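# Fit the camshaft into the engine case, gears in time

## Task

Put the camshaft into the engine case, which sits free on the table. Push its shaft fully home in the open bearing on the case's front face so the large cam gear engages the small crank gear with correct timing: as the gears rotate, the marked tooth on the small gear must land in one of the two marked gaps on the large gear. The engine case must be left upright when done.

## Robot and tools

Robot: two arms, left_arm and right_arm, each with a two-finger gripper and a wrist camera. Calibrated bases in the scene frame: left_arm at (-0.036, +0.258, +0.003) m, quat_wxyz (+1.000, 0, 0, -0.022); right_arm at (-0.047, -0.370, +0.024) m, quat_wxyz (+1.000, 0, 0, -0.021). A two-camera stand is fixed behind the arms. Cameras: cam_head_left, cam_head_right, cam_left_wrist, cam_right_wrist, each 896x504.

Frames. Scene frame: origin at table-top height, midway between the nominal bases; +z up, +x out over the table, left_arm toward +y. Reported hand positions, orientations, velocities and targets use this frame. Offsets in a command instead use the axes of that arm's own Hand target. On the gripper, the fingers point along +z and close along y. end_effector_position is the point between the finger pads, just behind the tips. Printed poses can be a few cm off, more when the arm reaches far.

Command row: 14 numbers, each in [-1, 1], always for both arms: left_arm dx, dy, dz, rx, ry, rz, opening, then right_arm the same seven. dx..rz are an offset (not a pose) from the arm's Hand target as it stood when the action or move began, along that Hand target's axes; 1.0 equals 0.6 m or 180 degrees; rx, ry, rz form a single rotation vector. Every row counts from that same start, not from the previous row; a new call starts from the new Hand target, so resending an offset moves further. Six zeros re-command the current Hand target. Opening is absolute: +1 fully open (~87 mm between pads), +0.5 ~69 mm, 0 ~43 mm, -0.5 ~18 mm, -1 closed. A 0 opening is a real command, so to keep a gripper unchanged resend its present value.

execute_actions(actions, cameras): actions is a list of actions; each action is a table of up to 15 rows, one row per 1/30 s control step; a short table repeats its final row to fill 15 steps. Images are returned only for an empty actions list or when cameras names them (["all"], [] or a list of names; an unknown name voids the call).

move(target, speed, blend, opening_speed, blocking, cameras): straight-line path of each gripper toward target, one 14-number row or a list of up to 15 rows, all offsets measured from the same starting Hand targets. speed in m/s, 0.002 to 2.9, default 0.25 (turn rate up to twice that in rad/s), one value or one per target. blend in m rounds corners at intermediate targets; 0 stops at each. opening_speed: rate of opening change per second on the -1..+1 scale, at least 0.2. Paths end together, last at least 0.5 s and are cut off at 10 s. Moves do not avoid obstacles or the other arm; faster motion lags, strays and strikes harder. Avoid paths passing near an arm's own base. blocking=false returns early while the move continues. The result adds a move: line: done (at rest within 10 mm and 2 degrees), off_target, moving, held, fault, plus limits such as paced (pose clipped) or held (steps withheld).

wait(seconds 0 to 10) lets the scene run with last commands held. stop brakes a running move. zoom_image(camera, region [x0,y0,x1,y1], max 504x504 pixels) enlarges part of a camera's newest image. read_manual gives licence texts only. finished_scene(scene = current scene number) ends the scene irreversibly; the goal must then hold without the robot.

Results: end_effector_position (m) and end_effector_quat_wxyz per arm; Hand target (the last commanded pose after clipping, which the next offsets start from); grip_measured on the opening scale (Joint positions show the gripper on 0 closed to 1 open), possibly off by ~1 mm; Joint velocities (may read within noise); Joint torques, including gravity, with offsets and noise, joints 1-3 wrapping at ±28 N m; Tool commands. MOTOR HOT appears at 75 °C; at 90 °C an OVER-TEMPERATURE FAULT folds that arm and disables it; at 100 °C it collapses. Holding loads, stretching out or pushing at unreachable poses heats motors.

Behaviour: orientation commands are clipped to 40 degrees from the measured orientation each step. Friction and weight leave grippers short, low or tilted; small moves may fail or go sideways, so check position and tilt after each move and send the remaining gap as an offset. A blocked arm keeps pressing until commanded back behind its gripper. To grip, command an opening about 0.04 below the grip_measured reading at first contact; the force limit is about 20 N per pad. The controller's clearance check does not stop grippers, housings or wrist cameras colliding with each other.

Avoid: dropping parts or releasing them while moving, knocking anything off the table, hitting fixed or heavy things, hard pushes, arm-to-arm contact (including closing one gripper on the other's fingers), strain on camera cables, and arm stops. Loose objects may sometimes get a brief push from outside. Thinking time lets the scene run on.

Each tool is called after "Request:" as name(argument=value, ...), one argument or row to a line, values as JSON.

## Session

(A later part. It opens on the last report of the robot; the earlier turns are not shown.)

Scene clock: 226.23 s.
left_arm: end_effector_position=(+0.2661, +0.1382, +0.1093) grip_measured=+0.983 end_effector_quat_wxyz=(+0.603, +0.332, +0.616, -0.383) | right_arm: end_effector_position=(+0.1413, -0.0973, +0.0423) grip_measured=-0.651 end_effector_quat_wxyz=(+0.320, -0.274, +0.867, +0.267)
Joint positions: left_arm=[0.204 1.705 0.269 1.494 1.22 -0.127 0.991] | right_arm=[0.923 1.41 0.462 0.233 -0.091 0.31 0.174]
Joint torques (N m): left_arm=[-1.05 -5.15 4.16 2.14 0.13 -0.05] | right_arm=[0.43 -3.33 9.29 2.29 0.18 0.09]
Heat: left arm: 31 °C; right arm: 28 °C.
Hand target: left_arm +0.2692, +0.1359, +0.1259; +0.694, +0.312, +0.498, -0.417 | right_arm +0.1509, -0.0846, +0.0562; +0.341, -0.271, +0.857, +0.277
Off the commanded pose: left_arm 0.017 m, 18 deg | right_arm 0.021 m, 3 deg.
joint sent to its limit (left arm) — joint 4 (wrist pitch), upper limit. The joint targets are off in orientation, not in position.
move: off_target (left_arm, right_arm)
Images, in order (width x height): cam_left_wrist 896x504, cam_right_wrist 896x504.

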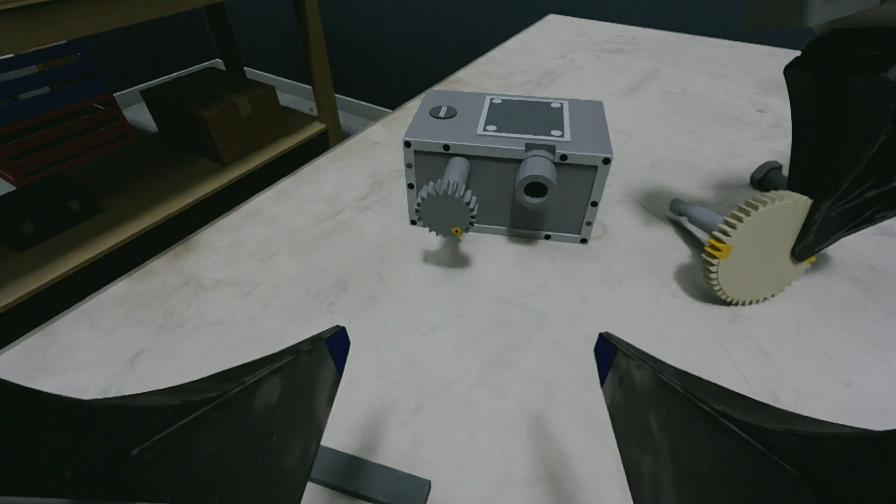

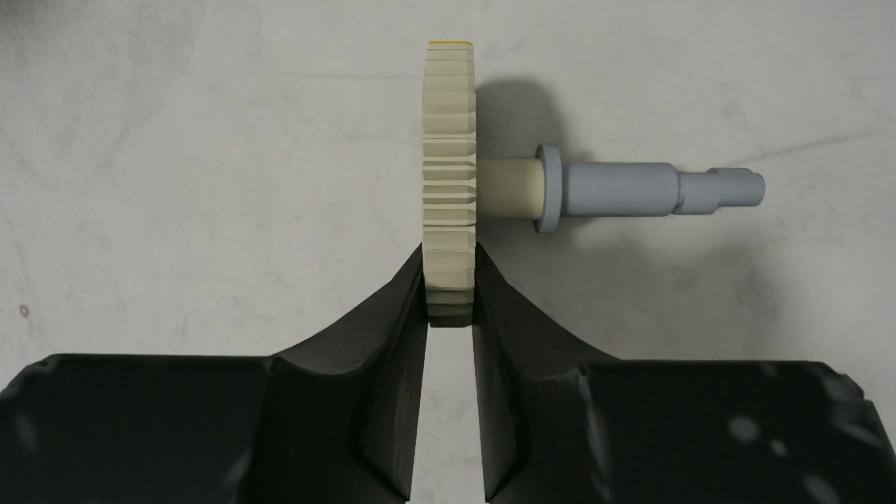

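Request:
move(
  target=[
    [0,0,0,0,0.08,0,1,-0.122,0.049,-0.1025,0,0,0,-0.9],
    [-0.04,0,-0.109,0,0.08,0,1,-0.276,0.098,0.1555,0.1365,0.1493,0.0315,-0.9],
  ],
  speed=0.15,
  blend=[0.02,0],
  cameras=["all"],
)

Scene clock: 263.23 s.
left_arm: end_effector_position=(+0.2387, +0.1963, +0.1218) grip_measured=+0.983 end_effector_quat_wxyz=(+0.599, +0.350, +0.612, -0.379) | right_arm: end_effector_position=(+0.2540, +0.0566, +0.1244) grip_measured=-0.651 end_effector_quat_wxyz=(+0.171, -0.211, +0.961, +0.046)
Joint positions: left_arm=[0.495 1.619 0.258 1.494 1.535 -0.177 0.991] | right_arm=[1.016 2.631 2.828 -1.452 0.166 0.515 0.174]
Joint torques (N m): left_arm=[0.2 -4.52 2.74 1.79 0.1 -0.04] | right_arm=[0.68 -10.7 9.62 1.29 0.36 0.17]
Heat: left arm: 32 °C; right arm: 29 °C.
Hand target: left_arm +0.2373, +0.1978, +0.1286; +0.626, +0.362, +0.581, -0.374 | right_arm +0.2557, +0.0637, +0.1374; +0.170, -0.208, +0.963, +0.036
Off the commanded pose: left_arm 0.007 m, 5 deg | right_arm 0.015 m, 1 deg.
elbow stopped short (right arm): the move would have taken joint 3 (elbow) straighter than the controller allows.
move: off_target (left_arm, right_arm)

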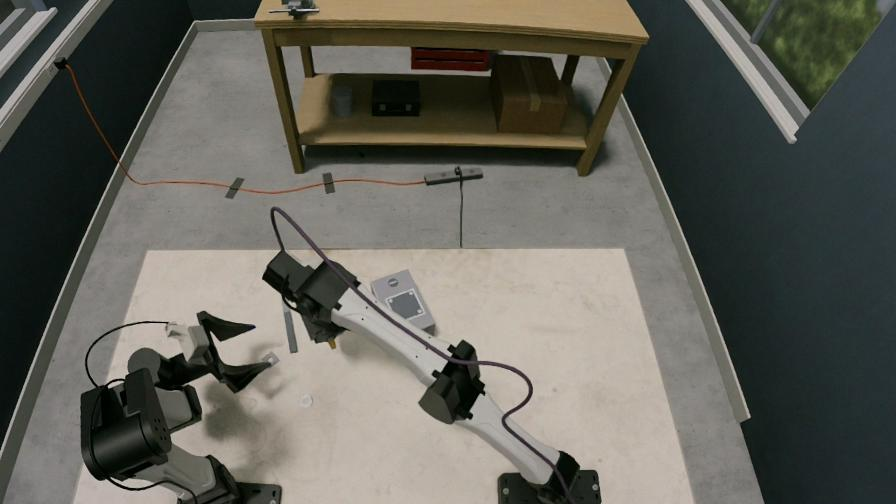

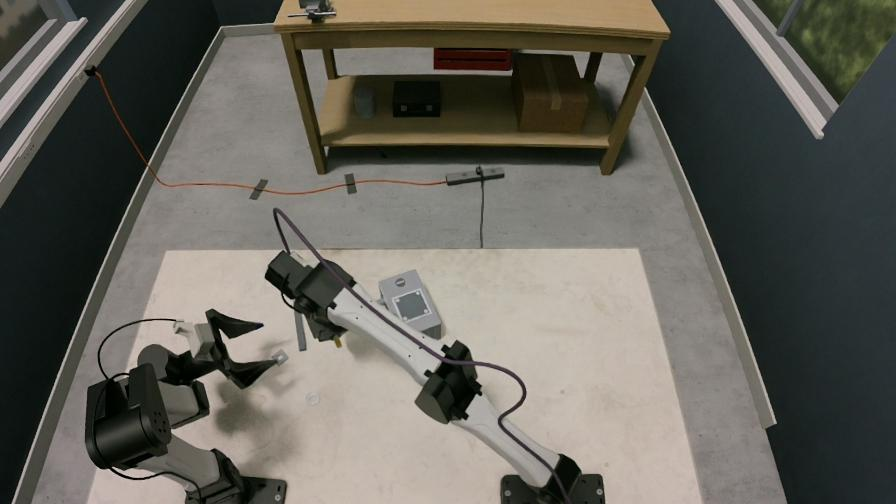

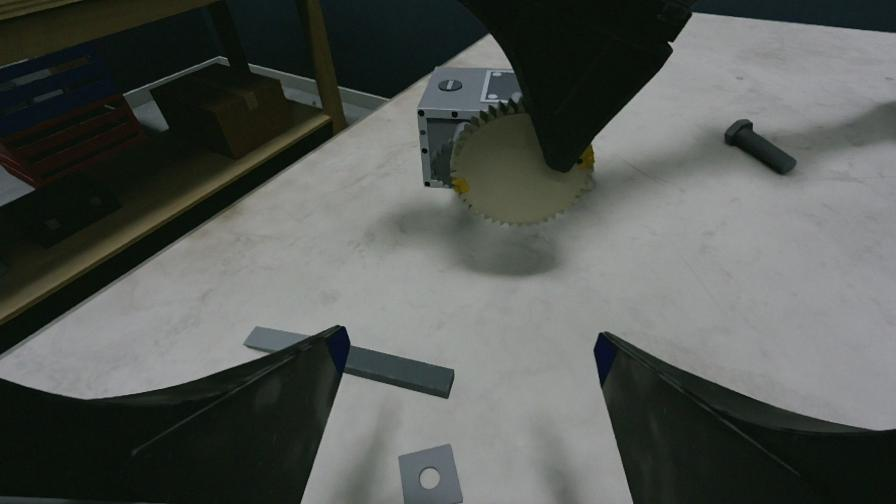

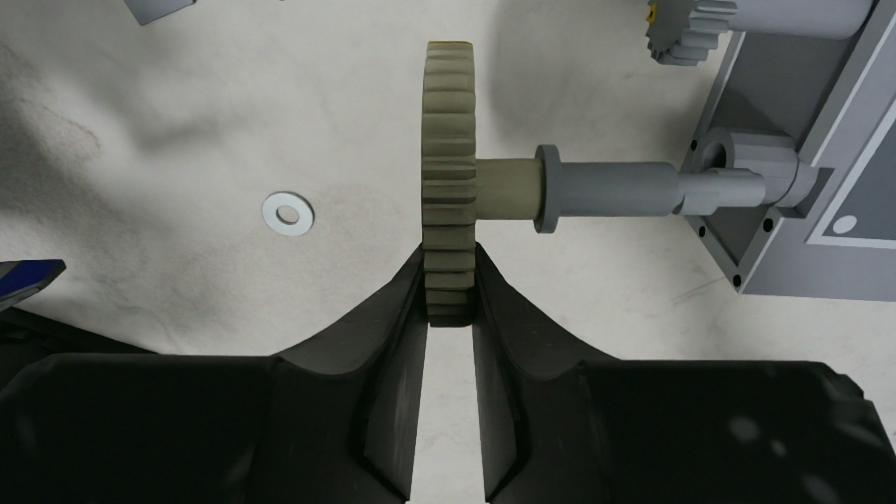

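Request:
zoom_image(
  camera="cam_right_wrist",
  region=[630, 0, 896, 300],
)

Request:
zoom_image(
  camera="cam_left_wrist",
  region=[400, 50, 620, 250],
)

Scaled by 1.680 from the camera's 896x504 image, which has a finer 1280x720 frame.

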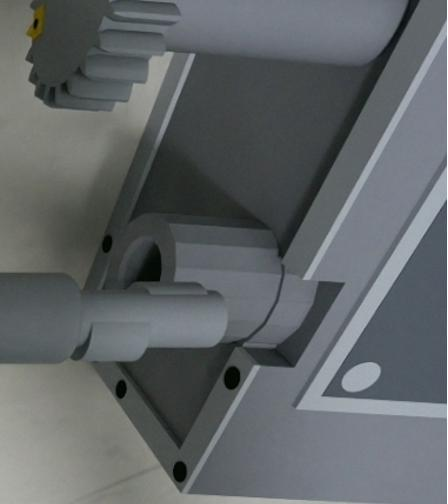

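Scaled by 2.291 from the camera's 896x504 image, which has a finer 1280x720 frame.

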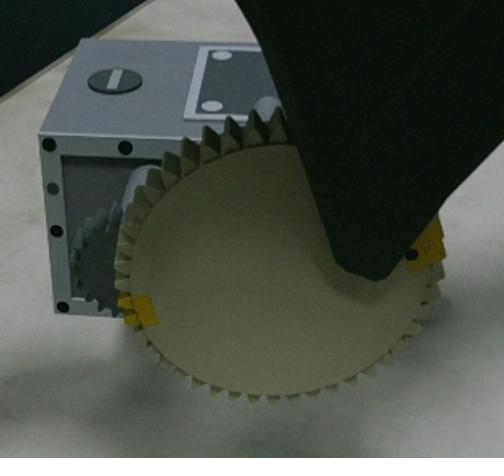

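Request:
move(
  target=[0,0,0,0,0,0,1,0.046,0,0.054,0,0,0,-0.9],
  speed=0.1,
  cameras=["all"],
)

Request:
zoom_image(
  camera="cam_right_wrist",
  region=[540, 0, 896, 300],
)

Request:
zoom_image(
  camera="cam_left_wrist",
  region=[400, 50, 620, 270],
)

Scene clock: 307.30 s.
left_arm: end_effector_position=(+0.2386, +0.1963, +0.1218) grip_measured=+0.983 end_effector_quat_wxyz=(+0.599, +0.350, +0.612, -0.379) | right_arm: end_effector_position=(+0.2401, +0.0519, +0.0764) grip_measured=-0.651 end_effector_quat_wxyz=(+0.144, -0.213, +0.966, +0.021)
Joint positions: left_arm=[0.495 1.619 0.258 1.494 1.535 -0.177 0.991] | right_arm=[1.033 2.537 2.458 -1.254 0.171 0.537 0.174]
Joint torques (N m): left_arm=[0.18 -4.53 2.74 1.79 0.1 -0.04] | right_arm=[0.42 -13.9 5.48 1.31 0.37 0.13]
Heat: left arm: 30 °C; right arm: 32 °C.
Hand target: left_arm +0.2372, +0.1978, +0.1285; +0.626, +0.362, +0.581, -0.374 | right_arm +0.2421, +0.0576, +0.0977; +0.170, -0.208, +0.963, +0.037
Off the commanded pose: left_arm 0.007 m, 5 deg | right_arm 0.022 m, 4 deg.
move: off_target (left_arm, right_arm)

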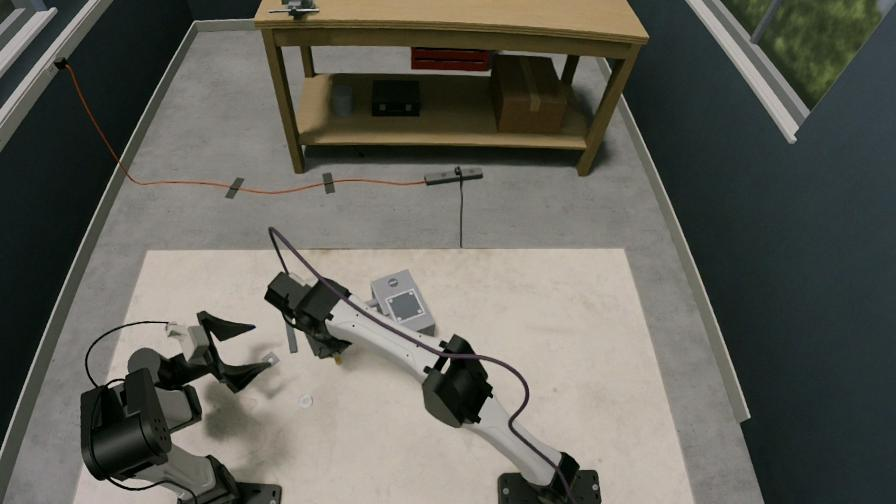

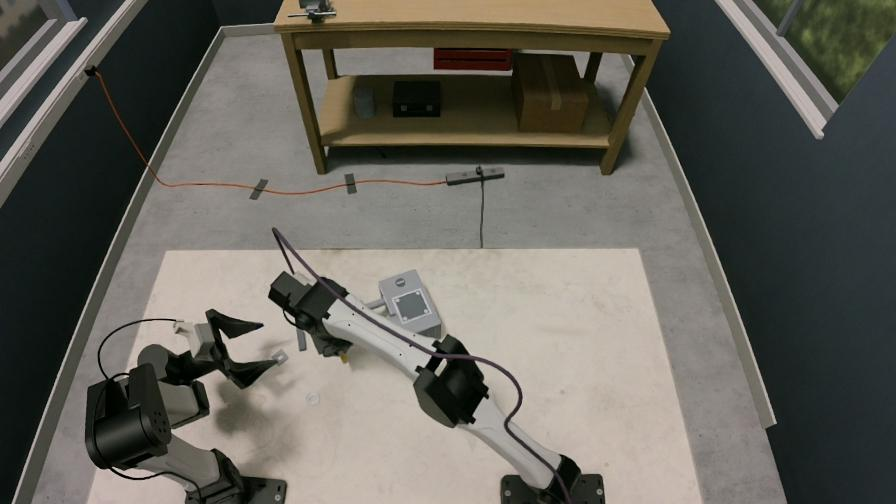

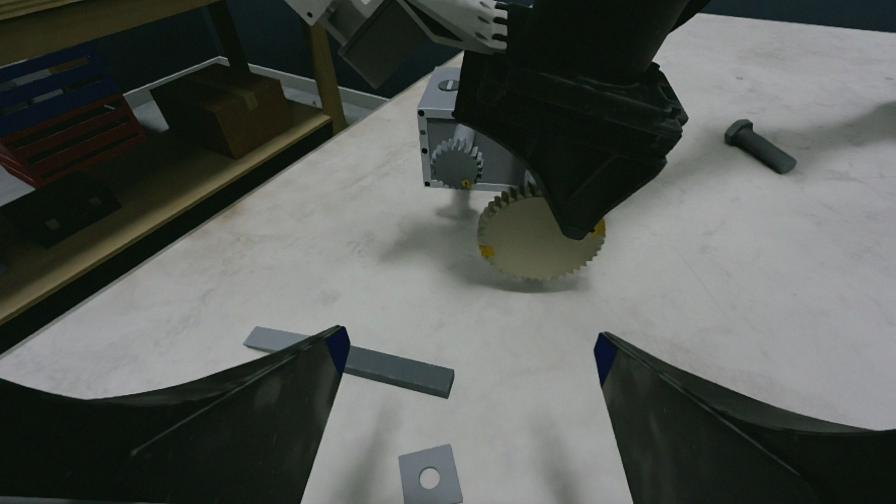

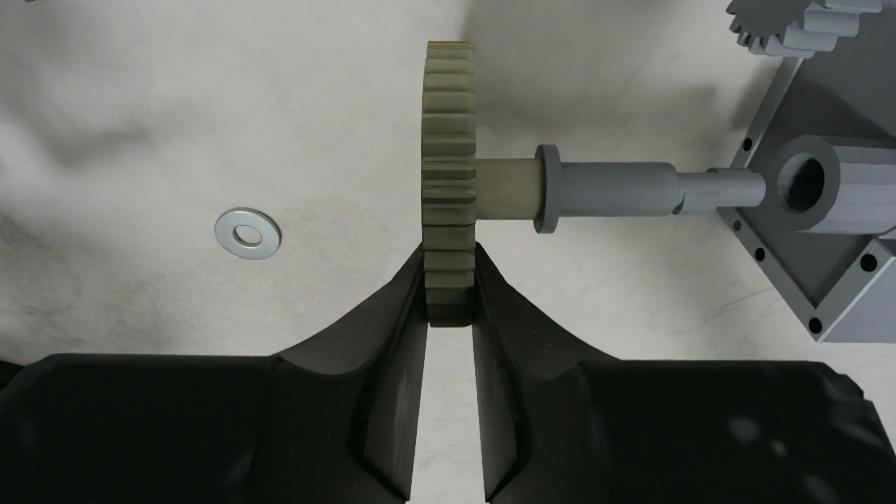

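Scaled by 1.416 from the camera's 896x504 image, which has a finer 1280x720 frame.

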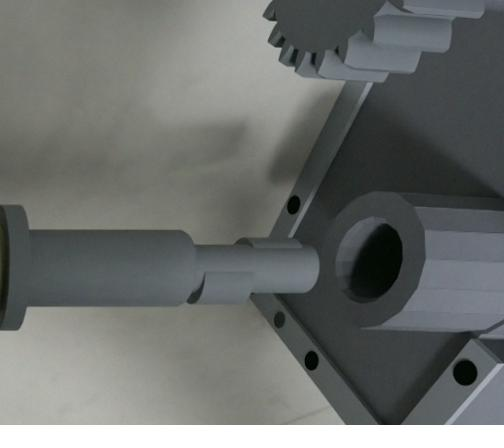

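Scaled by 2.291 from the camera's 896x504 image, which has a finer 1280x720 frame.

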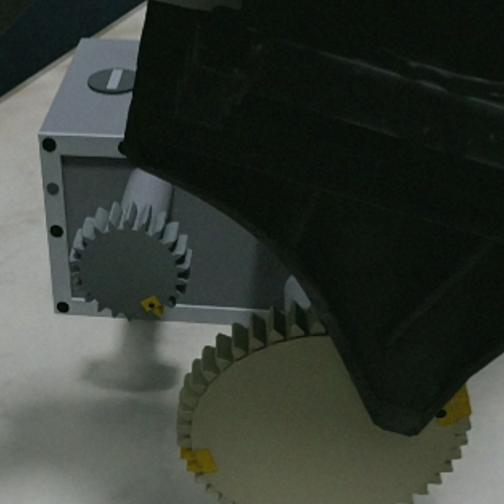

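Request:
move(
  target=[0.159,-0.258,0.142,-0.182,0.021,0,-0.9,0,0,0,0,0,0,-0.9],
  speed=0.15,
  cameras=["all"],
)

Scene clock: 355.10 s.
left_arm: end_effector_position=(+0.1427, +0.0483, +0.0283) grip_measured=-0.900 end_effector_quat_wxyz=(+0.636, +0.176, +0.744, -0.106) | right_arm: end_effector_position=(+0.2401, +0.0520, +0.0764) grip_measured=-0.651 end_effector_quat_wxyz=(+0.144, -0.213, +0.966, +0.021)
Joint positions: left_arm=[-1.363 1.794 -0.011 1.494 -0.988 -0.195 0.05] | right_arm=[1.033 2.537 2.458 -1.253 0.171 0.537 0.174]
Joint torques (N m): left_arm=[-1.03 -2.11 1.06 2.37 -0.21 0.06] | right_arm=[0.39 -13.85 5.48 1.32 0.36 0.17]
Heat: left arm: 30 °C; right arm: 53 °C.
Hand target: left_arm +0.1428, +0.0467, +0.0359; +0.683, +0.183, +0.683, -0.183 | right_arm +0.2421, +0.0575, +0.0977; +0.170, -0.208, +0.963, +0.037
Off the commanded pose: left_arm 0.008 m, 13 deg | right_arm 0.022 m, 3 deg.
joint sent to its limit (left arm) — joint 3 (elbow), lower limit, where the elbow is as bent as it goes; joint 4 (wrist pitch), upper limit. The joint targets are off in orientation, not in position.
move: off_target (left_arm, right_arm)

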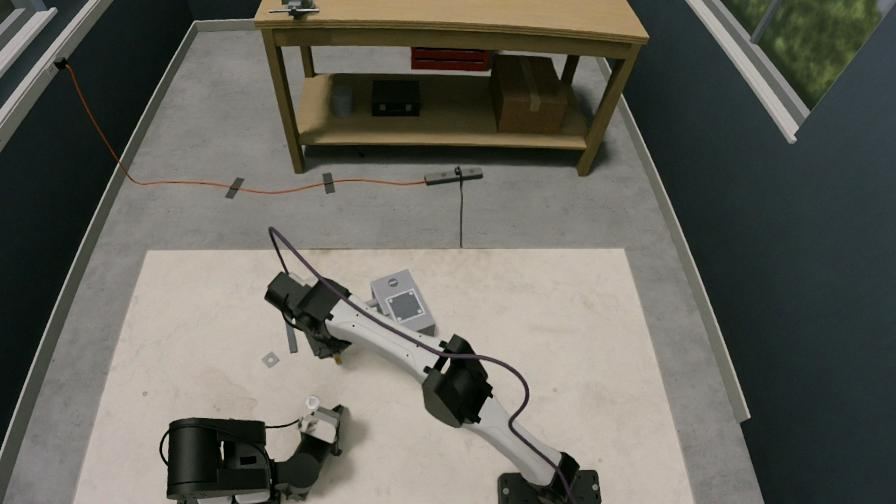

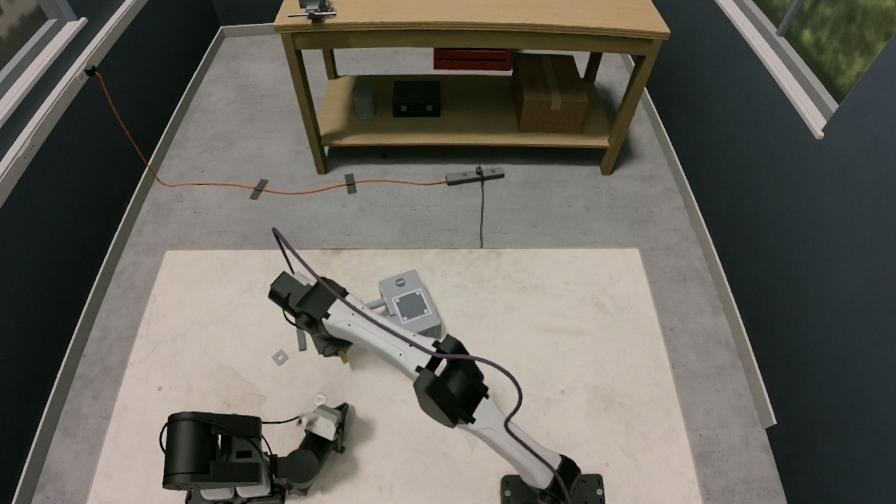

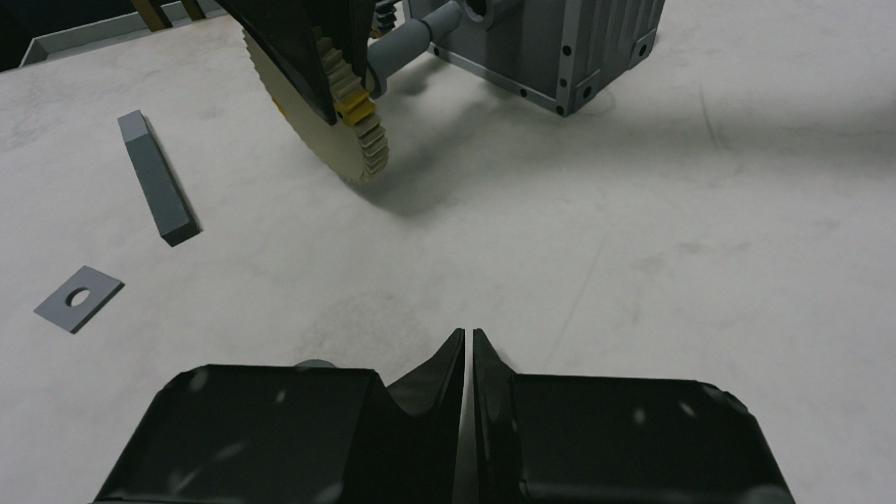

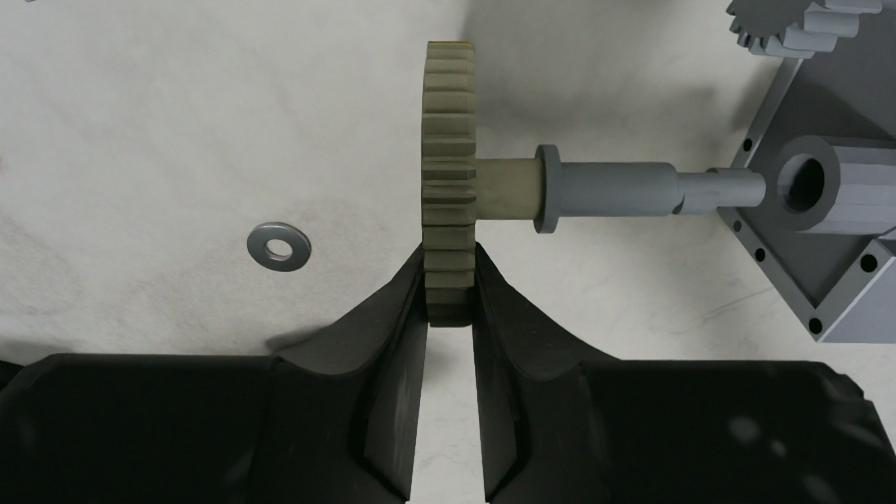

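Request:
zoom_image(
  camera="cam_left_wrist",
  region=[360, 0, 540, 100],
)

Scaled by 2.800 from the camera's 896x504 image, which has a finer 1280x720 frame.

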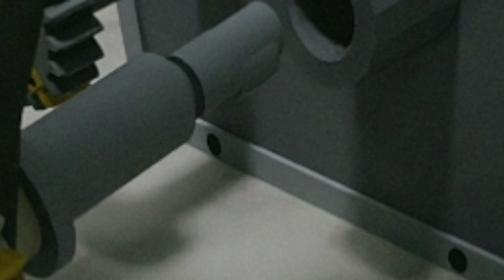

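Request:
move(
  target=[-0.075,0,0.03,0,0,0,-0.9,-0.0038,0,0.0033,-0.007,0,0.0135,-0.9],
  speed=0.1,
  cameras=["cam_left_wrist","cam_right_wrist"],
)

Request:
zoom_image(
  camera="cam_left_wrist",
  region=[330, 0, 590, 180],
)

Request:
zoom_image(
  camera="cam_right_wrist",
  region=[640, 60, 896, 260],
)

Scene clock: 387.30 s.
left_arm: end_effector_position=(+0.1577, +0.0353, +0.0804) grip_measured=-0.900 end_effector_quat_wxyz=(+0.670, +0.171, +0.705, -0.157) | right_arm: end_effector_position=(+0.2392, +0.0540, +0.0697) grip_measured=-0.651 end_effector_quat_wxyz=(+0.143, -0.200, +0.969, +0.025)
Joint positions: left_arm=[-1.264 1.532 -0.011 1.466 -0.838 -0.05 0.05] | right_arm=[1.033 2.53 2.417 -1.218 0.165 0.564 0.174]
Joint torques (N m): left_arm=[0.2 -3.19 2.4 1.7 0.12 0.05] | right_arm=[-0.54 -14.72 5.71 1.34 0.22 0.18]
Heat: left arm: 34 °C; right arm: 57 °C.
Hand target: left_arm +0.1584, +0.0378, +0.0808; +0.683, +0.183, +0.683, -0.183 | right_arm +0.2447, +0.0587, +0.0966; +0.166, -0.189, +0.966, +0.051
Off the commanded pose: left_arm 0.003 m, 4 deg | right_arm 0.028 m, 4 deg.
joint sent to its limit (left arm) — joint 3 (elbow), lower limit, where the elbow is as bent as it goes. The joint targets are off in orientation, not in position.
move: off_target (left_arm, right_arm)
Images, in order (width x height): cam_left_wrist 896x504, cam_right_wrist 896x504.

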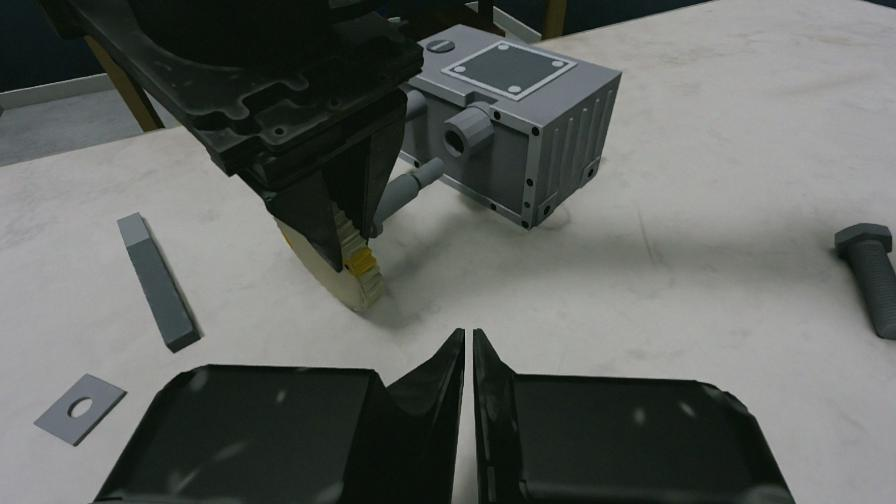

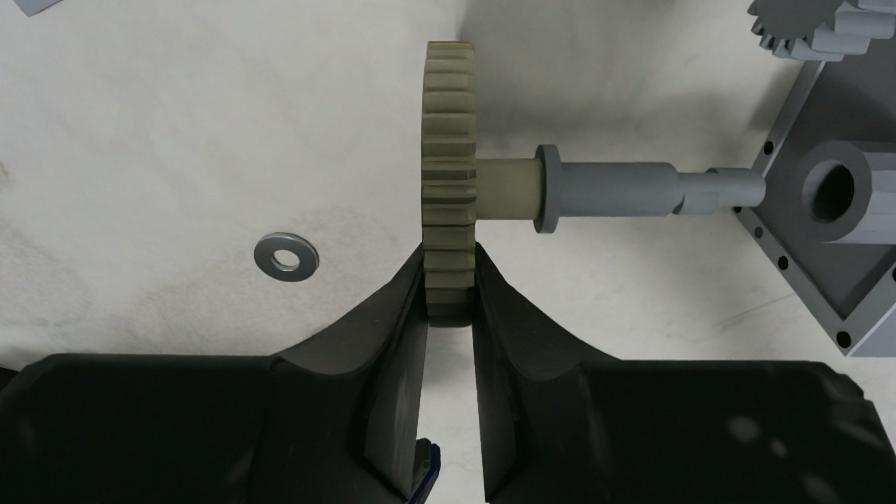

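Scaled by 1.938 from the camera's 896x504 image, which has a finer 1280x720 frame.

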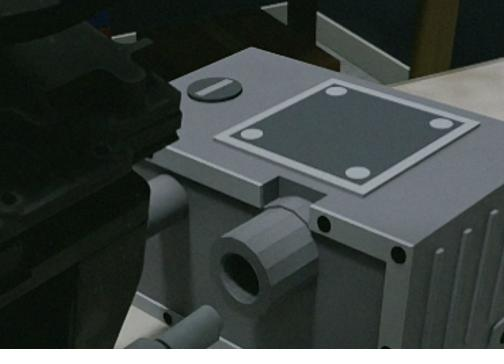

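Scaled by 1.969 from the camera's 896x504 image, which has a finer 1280x720 frame.

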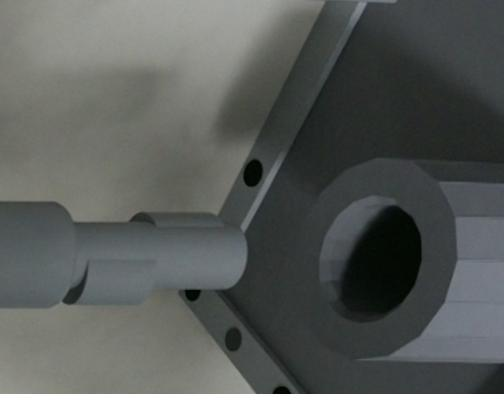

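Request:
zoom_image(
  camera="cam_left_wrist",
  region=[350, 80, 520, 250],
)

Scaled by 2.965 from the camera's 896x504 image, which has a finer 1280x720 frame.

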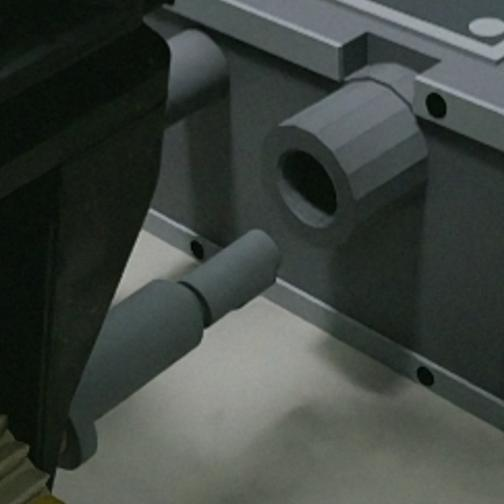

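Request:
move(
  target=[0,0,0,0,0,0,-0.9,-0.0075,-0.0132,-0.0057,0,0,0,-0.9],
  speed=0.08,
  cameras=["cam_left_wrist","cam_right_wrist"],
)

Request:
zoom_image(
  camera="cam_left_wrist",
  region=[350, 80, 520, 250],
)

Request:
zoom_image(
  camera="cam_right_wrist",
  region=[640, 60, 896, 260],
)

Scene clock: 415.63 s.
left_arm: end_effector_position=(+0.1576, +0.0352, +0.0804) grip_measured=-0.900 end_effector_quat_wxyz=(+0.670, +0.171, +0.705, -0.157) | right_arm: end_effector_position=(+0.2455, +0.0507, +0.0755) grip_measured=-0.651 end_effector_quat_wxyz=(+0.146, -0.192, +0.970, +0.030)
Joint positions: left_arm=[-1.264 1.532 -0.011 1.465 -0.838 -0.05 0.05] | right_arm=[1.018 2.518 2.417 -1.218 0.161 0.564 0.174]
Joint torques (N m): left_arm=[0.17 -3.06 2.39 1.75 0.12 0.05] | right_arm=[-0.66 -14.52 5.53 1.28 0.22 0.02]
Heat: left arm: 31 °C; right arm: 53 °C.
Hand target: left_arm +0.1586, +0.0369, +0.0811; +0.671, +0.173, +0.704, -0.155 (not the last commanded pose) | right_arm +0.2506, +0.0524, +0.1010; +0.166, -0.189, +0.966, +0.051
Off the commanded pose: left_arm 0.003 m, 4 deg | right_arm 0.026 m, 3 deg.
joint sent to its limit (left arm) — joint 3 (elbow), lower limit, where the elbow is as bent as it goes.
move: off_target (left_arm, right_arm)
Images, in order (width x height): cam_left_wrist 896x504, cam_right_wrist 896x504.

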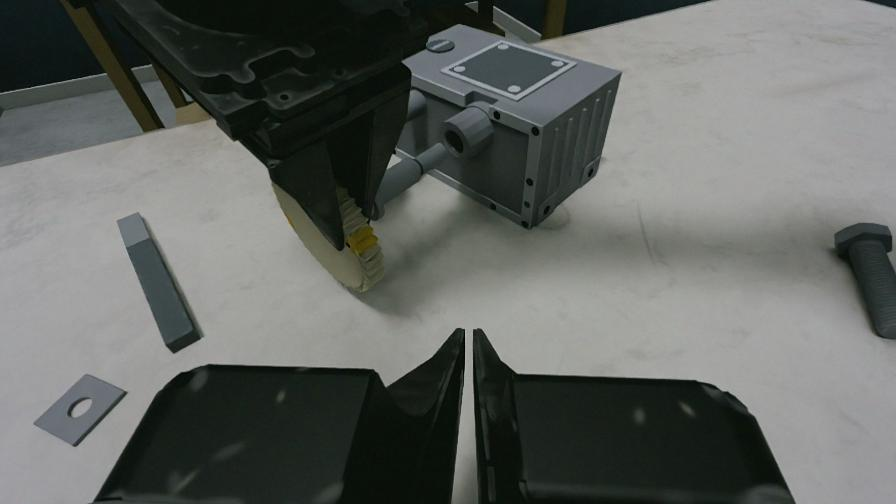

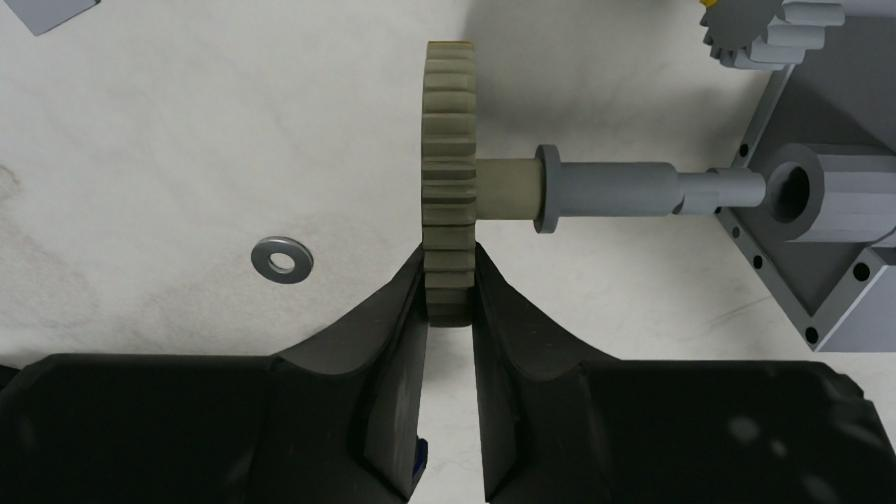

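Scaled by 2.965 from the camera's 896x504 image, which has a finer 1280x720 frame.

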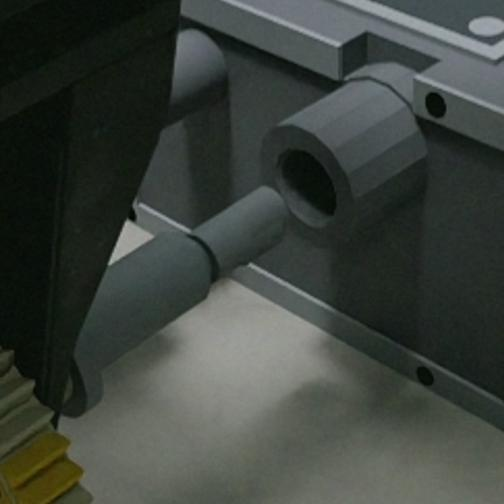

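Scaled by 1.969 from the camera's 896x504 image, which has a finer 1280x720 frame.

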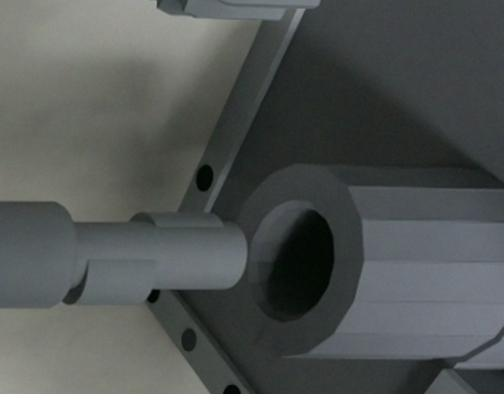

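Request:
move(
  target=[0,0,0,0,0,0,-0.9,0.001,-0.045,-0.0023,0,0,0,-0.9],
  speed=0.06,
  cameras=["cam_left_wrist","cam_right_wrist"],
)

Request:
zoom_image(
  camera="cam_left_wrist",
  region=[350, 80, 520, 250],
)

Request:
zoom_image(
  camera="cam_right_wrist",
  region=[540, 0, 896, 280],
)

Scene clock: 436.20 s.
left_arm: end_effector_position=(+0.1576, +0.0352, +0.0804) grip_measured=-0.900 end_effector_quat_wxyz=(+0.670, +0.171, +0.705, -0.157) | right_arm: end_effector_position=(+0.2491, +0.0361, +0.0777) grip_measured=-0.651 end_effector_quat_wxyz=(+0.141, -0.194, +0.969, +0.050)
Joint positions: left_arm=[-1.264 1.532 -0.011 1.465 -0.838 -0.05 0.05] | right_arm=[0.983 2.413 2.233 -1.113 0.117 0.529 0.174]
Joint torques (N m): left_arm=[0.14 -3.04 2.37 1.75 0.13 0.06] | right_arm=[-1.44 -13.97 5.44 1.12 0.46 -0.08]
Heat: left arm: 31 °C; right arm: 53 °C.
Hand target: left_arm +0.1586, +0.0369, +0.0811; +0.671, +0.173, +0.704, -0.155 | right_arm +0.2599, +0.0271, +0.1012; +0.166, -0.189, +0.966, +0.051
Off the commanded pose: left_arm 0.002 m, 0 deg | right_arm 0.027 m, 3 deg.
joint sent to its limit (left arm) — joint 3 (elbow), lower limit, where the elbow is as bent as it goes. The joint targets still meet the commanded pose.
move: off_target (right_arm)
Images, in order (width x height): cam_left_wrist 896x504, cam_right_wrist 896x504.

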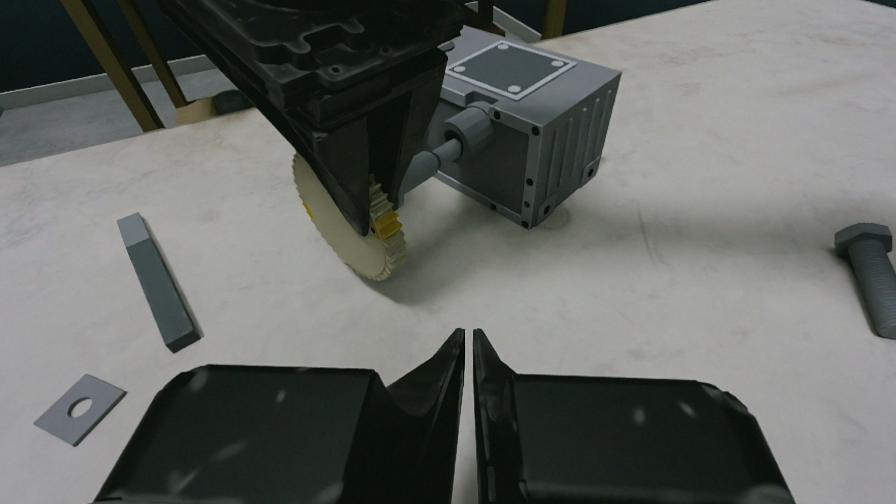

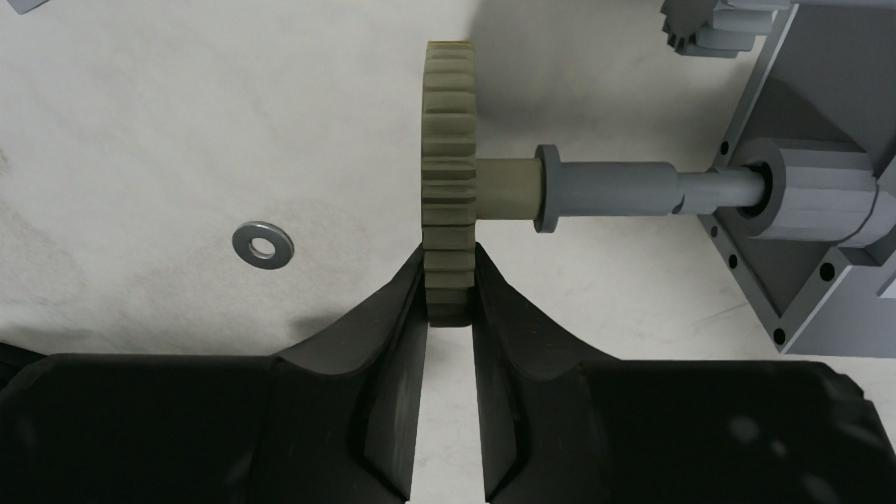

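Scaled by 2.965 from the camera's 896x504 image, which has a finer 1280x720 frame.

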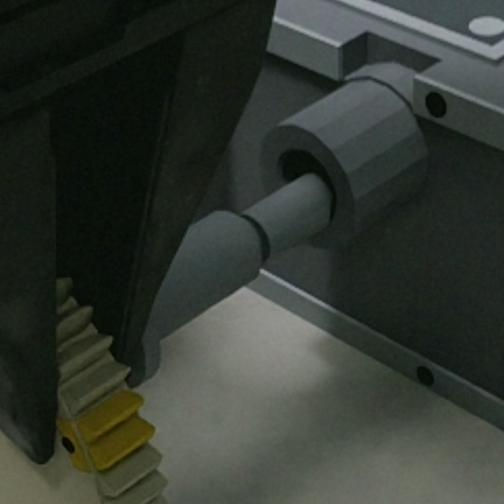

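Scaled by 1.416 from the camera's 896x504 image, which has a finer 1280x720 frame.

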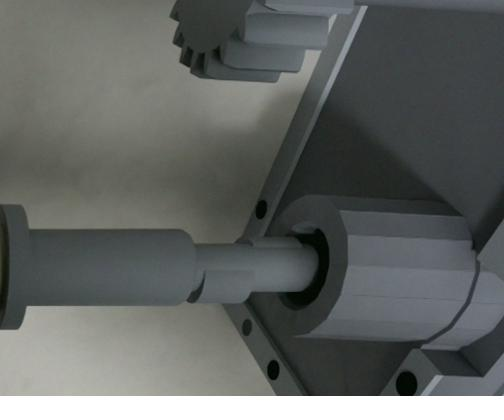

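Request:
move(
  target=[0,0,0,0,0,0,-0.9,0,0,0,0.0135,0,0,-0.9],
  speed=0.06,
  cameras=["cam_left_wrist","cam_right_wrist"],
)

Request:
zoom_image(
  camera="cam_left_wrist",
  region=[350, 80, 520, 250],
)

Request:
zoom_image(
  camera="cam_right_wrist",
  region=[540, 0, 896, 280],
)

Scene clock: 445.77 s.
left_arm: end_effector_position=(+0.1576, +0.0352, +0.0804) grip_measured=-0.900 end_effector_quat_wxyz=(+0.670, +0.171, +0.705, -0.157) | right_arm: end_effector_position=(+0.2492, +0.0357, +0.0777) grip_measured=-0.651 end_effector_quat_wxyz=(+0.142, -0.194, +0.969, +0.048)
Joint positions: left_arm=[-1.264 1.532 -0.011 1.465 -0.838 -0.05 0.05] | right_arm=[0.983 2.413 2.233 -1.114 0.119 0.529 0.174]
Joint torques (N m): left_arm=[0.17 -3.03 2.4 1.75 0.13 0.05] | right_arm=[-0.44 -12.05 9.94 0.71 0.79 0.07]
Heat: left arm: 31 °C; right arm: 57 °C.
Hand target: left_arm +0.1586, +0.0369, +0.0811; +0.671, +0.173, +0.704, -0.155 | right_arm +0.2599, +0.0271, +0.1012; +0.170, -0.185, +0.967, +0.030
Off the commanded pose: left_arm 0.002 m, 0 deg | right_arm 0.027 m, 4 deg.
joint sent to its limit (left arm) — joint 3 (elbow), lower limit, where the elbow is as bent as it goes. The joint targets still meet the commanded pose.
move: off_target (right_arm)
Images, in order (width x height): cam_left_wrist 896x504, cam_right_wrist 896x504.

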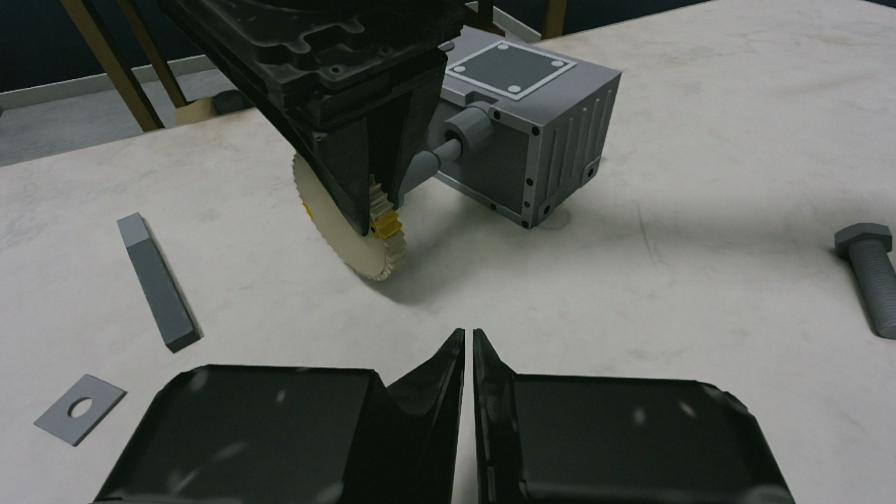

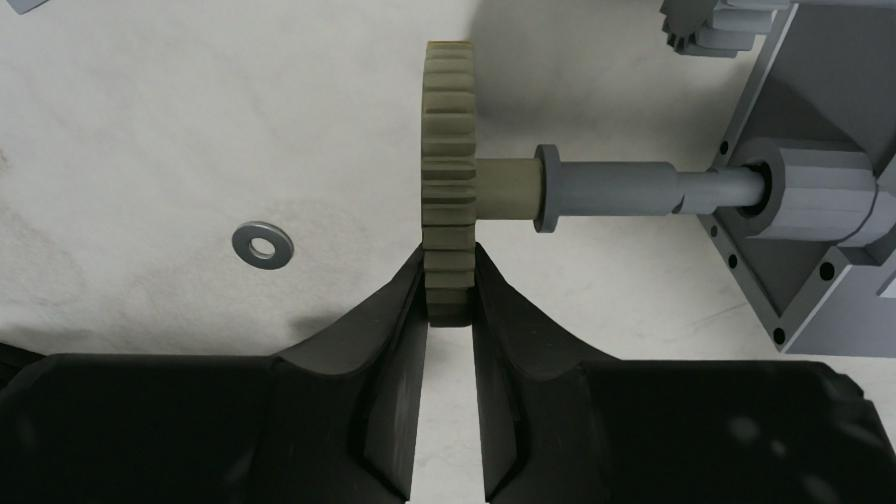

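Scaled by 2.965 from the camera's 896x504 image, which has a finer 1280x720 frame.

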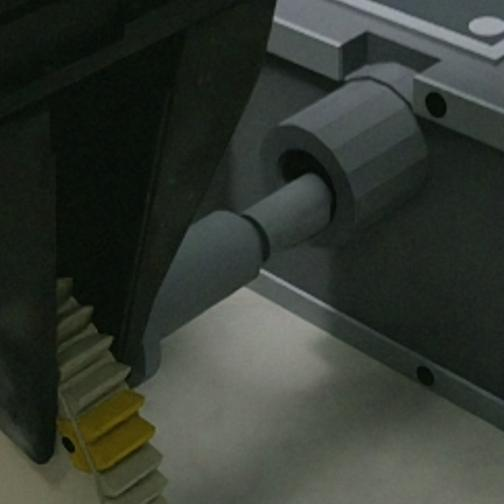

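Scaled by 1.416 from the camera's 896x504 image, which has a finer 1280x720 frame.

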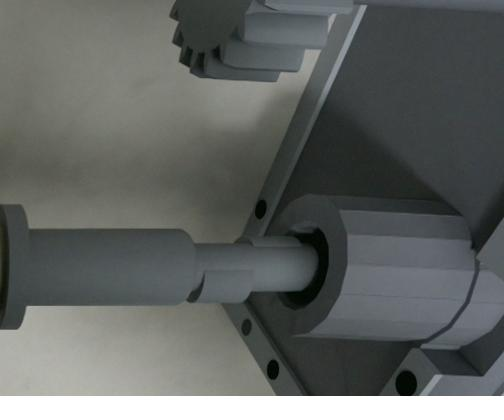

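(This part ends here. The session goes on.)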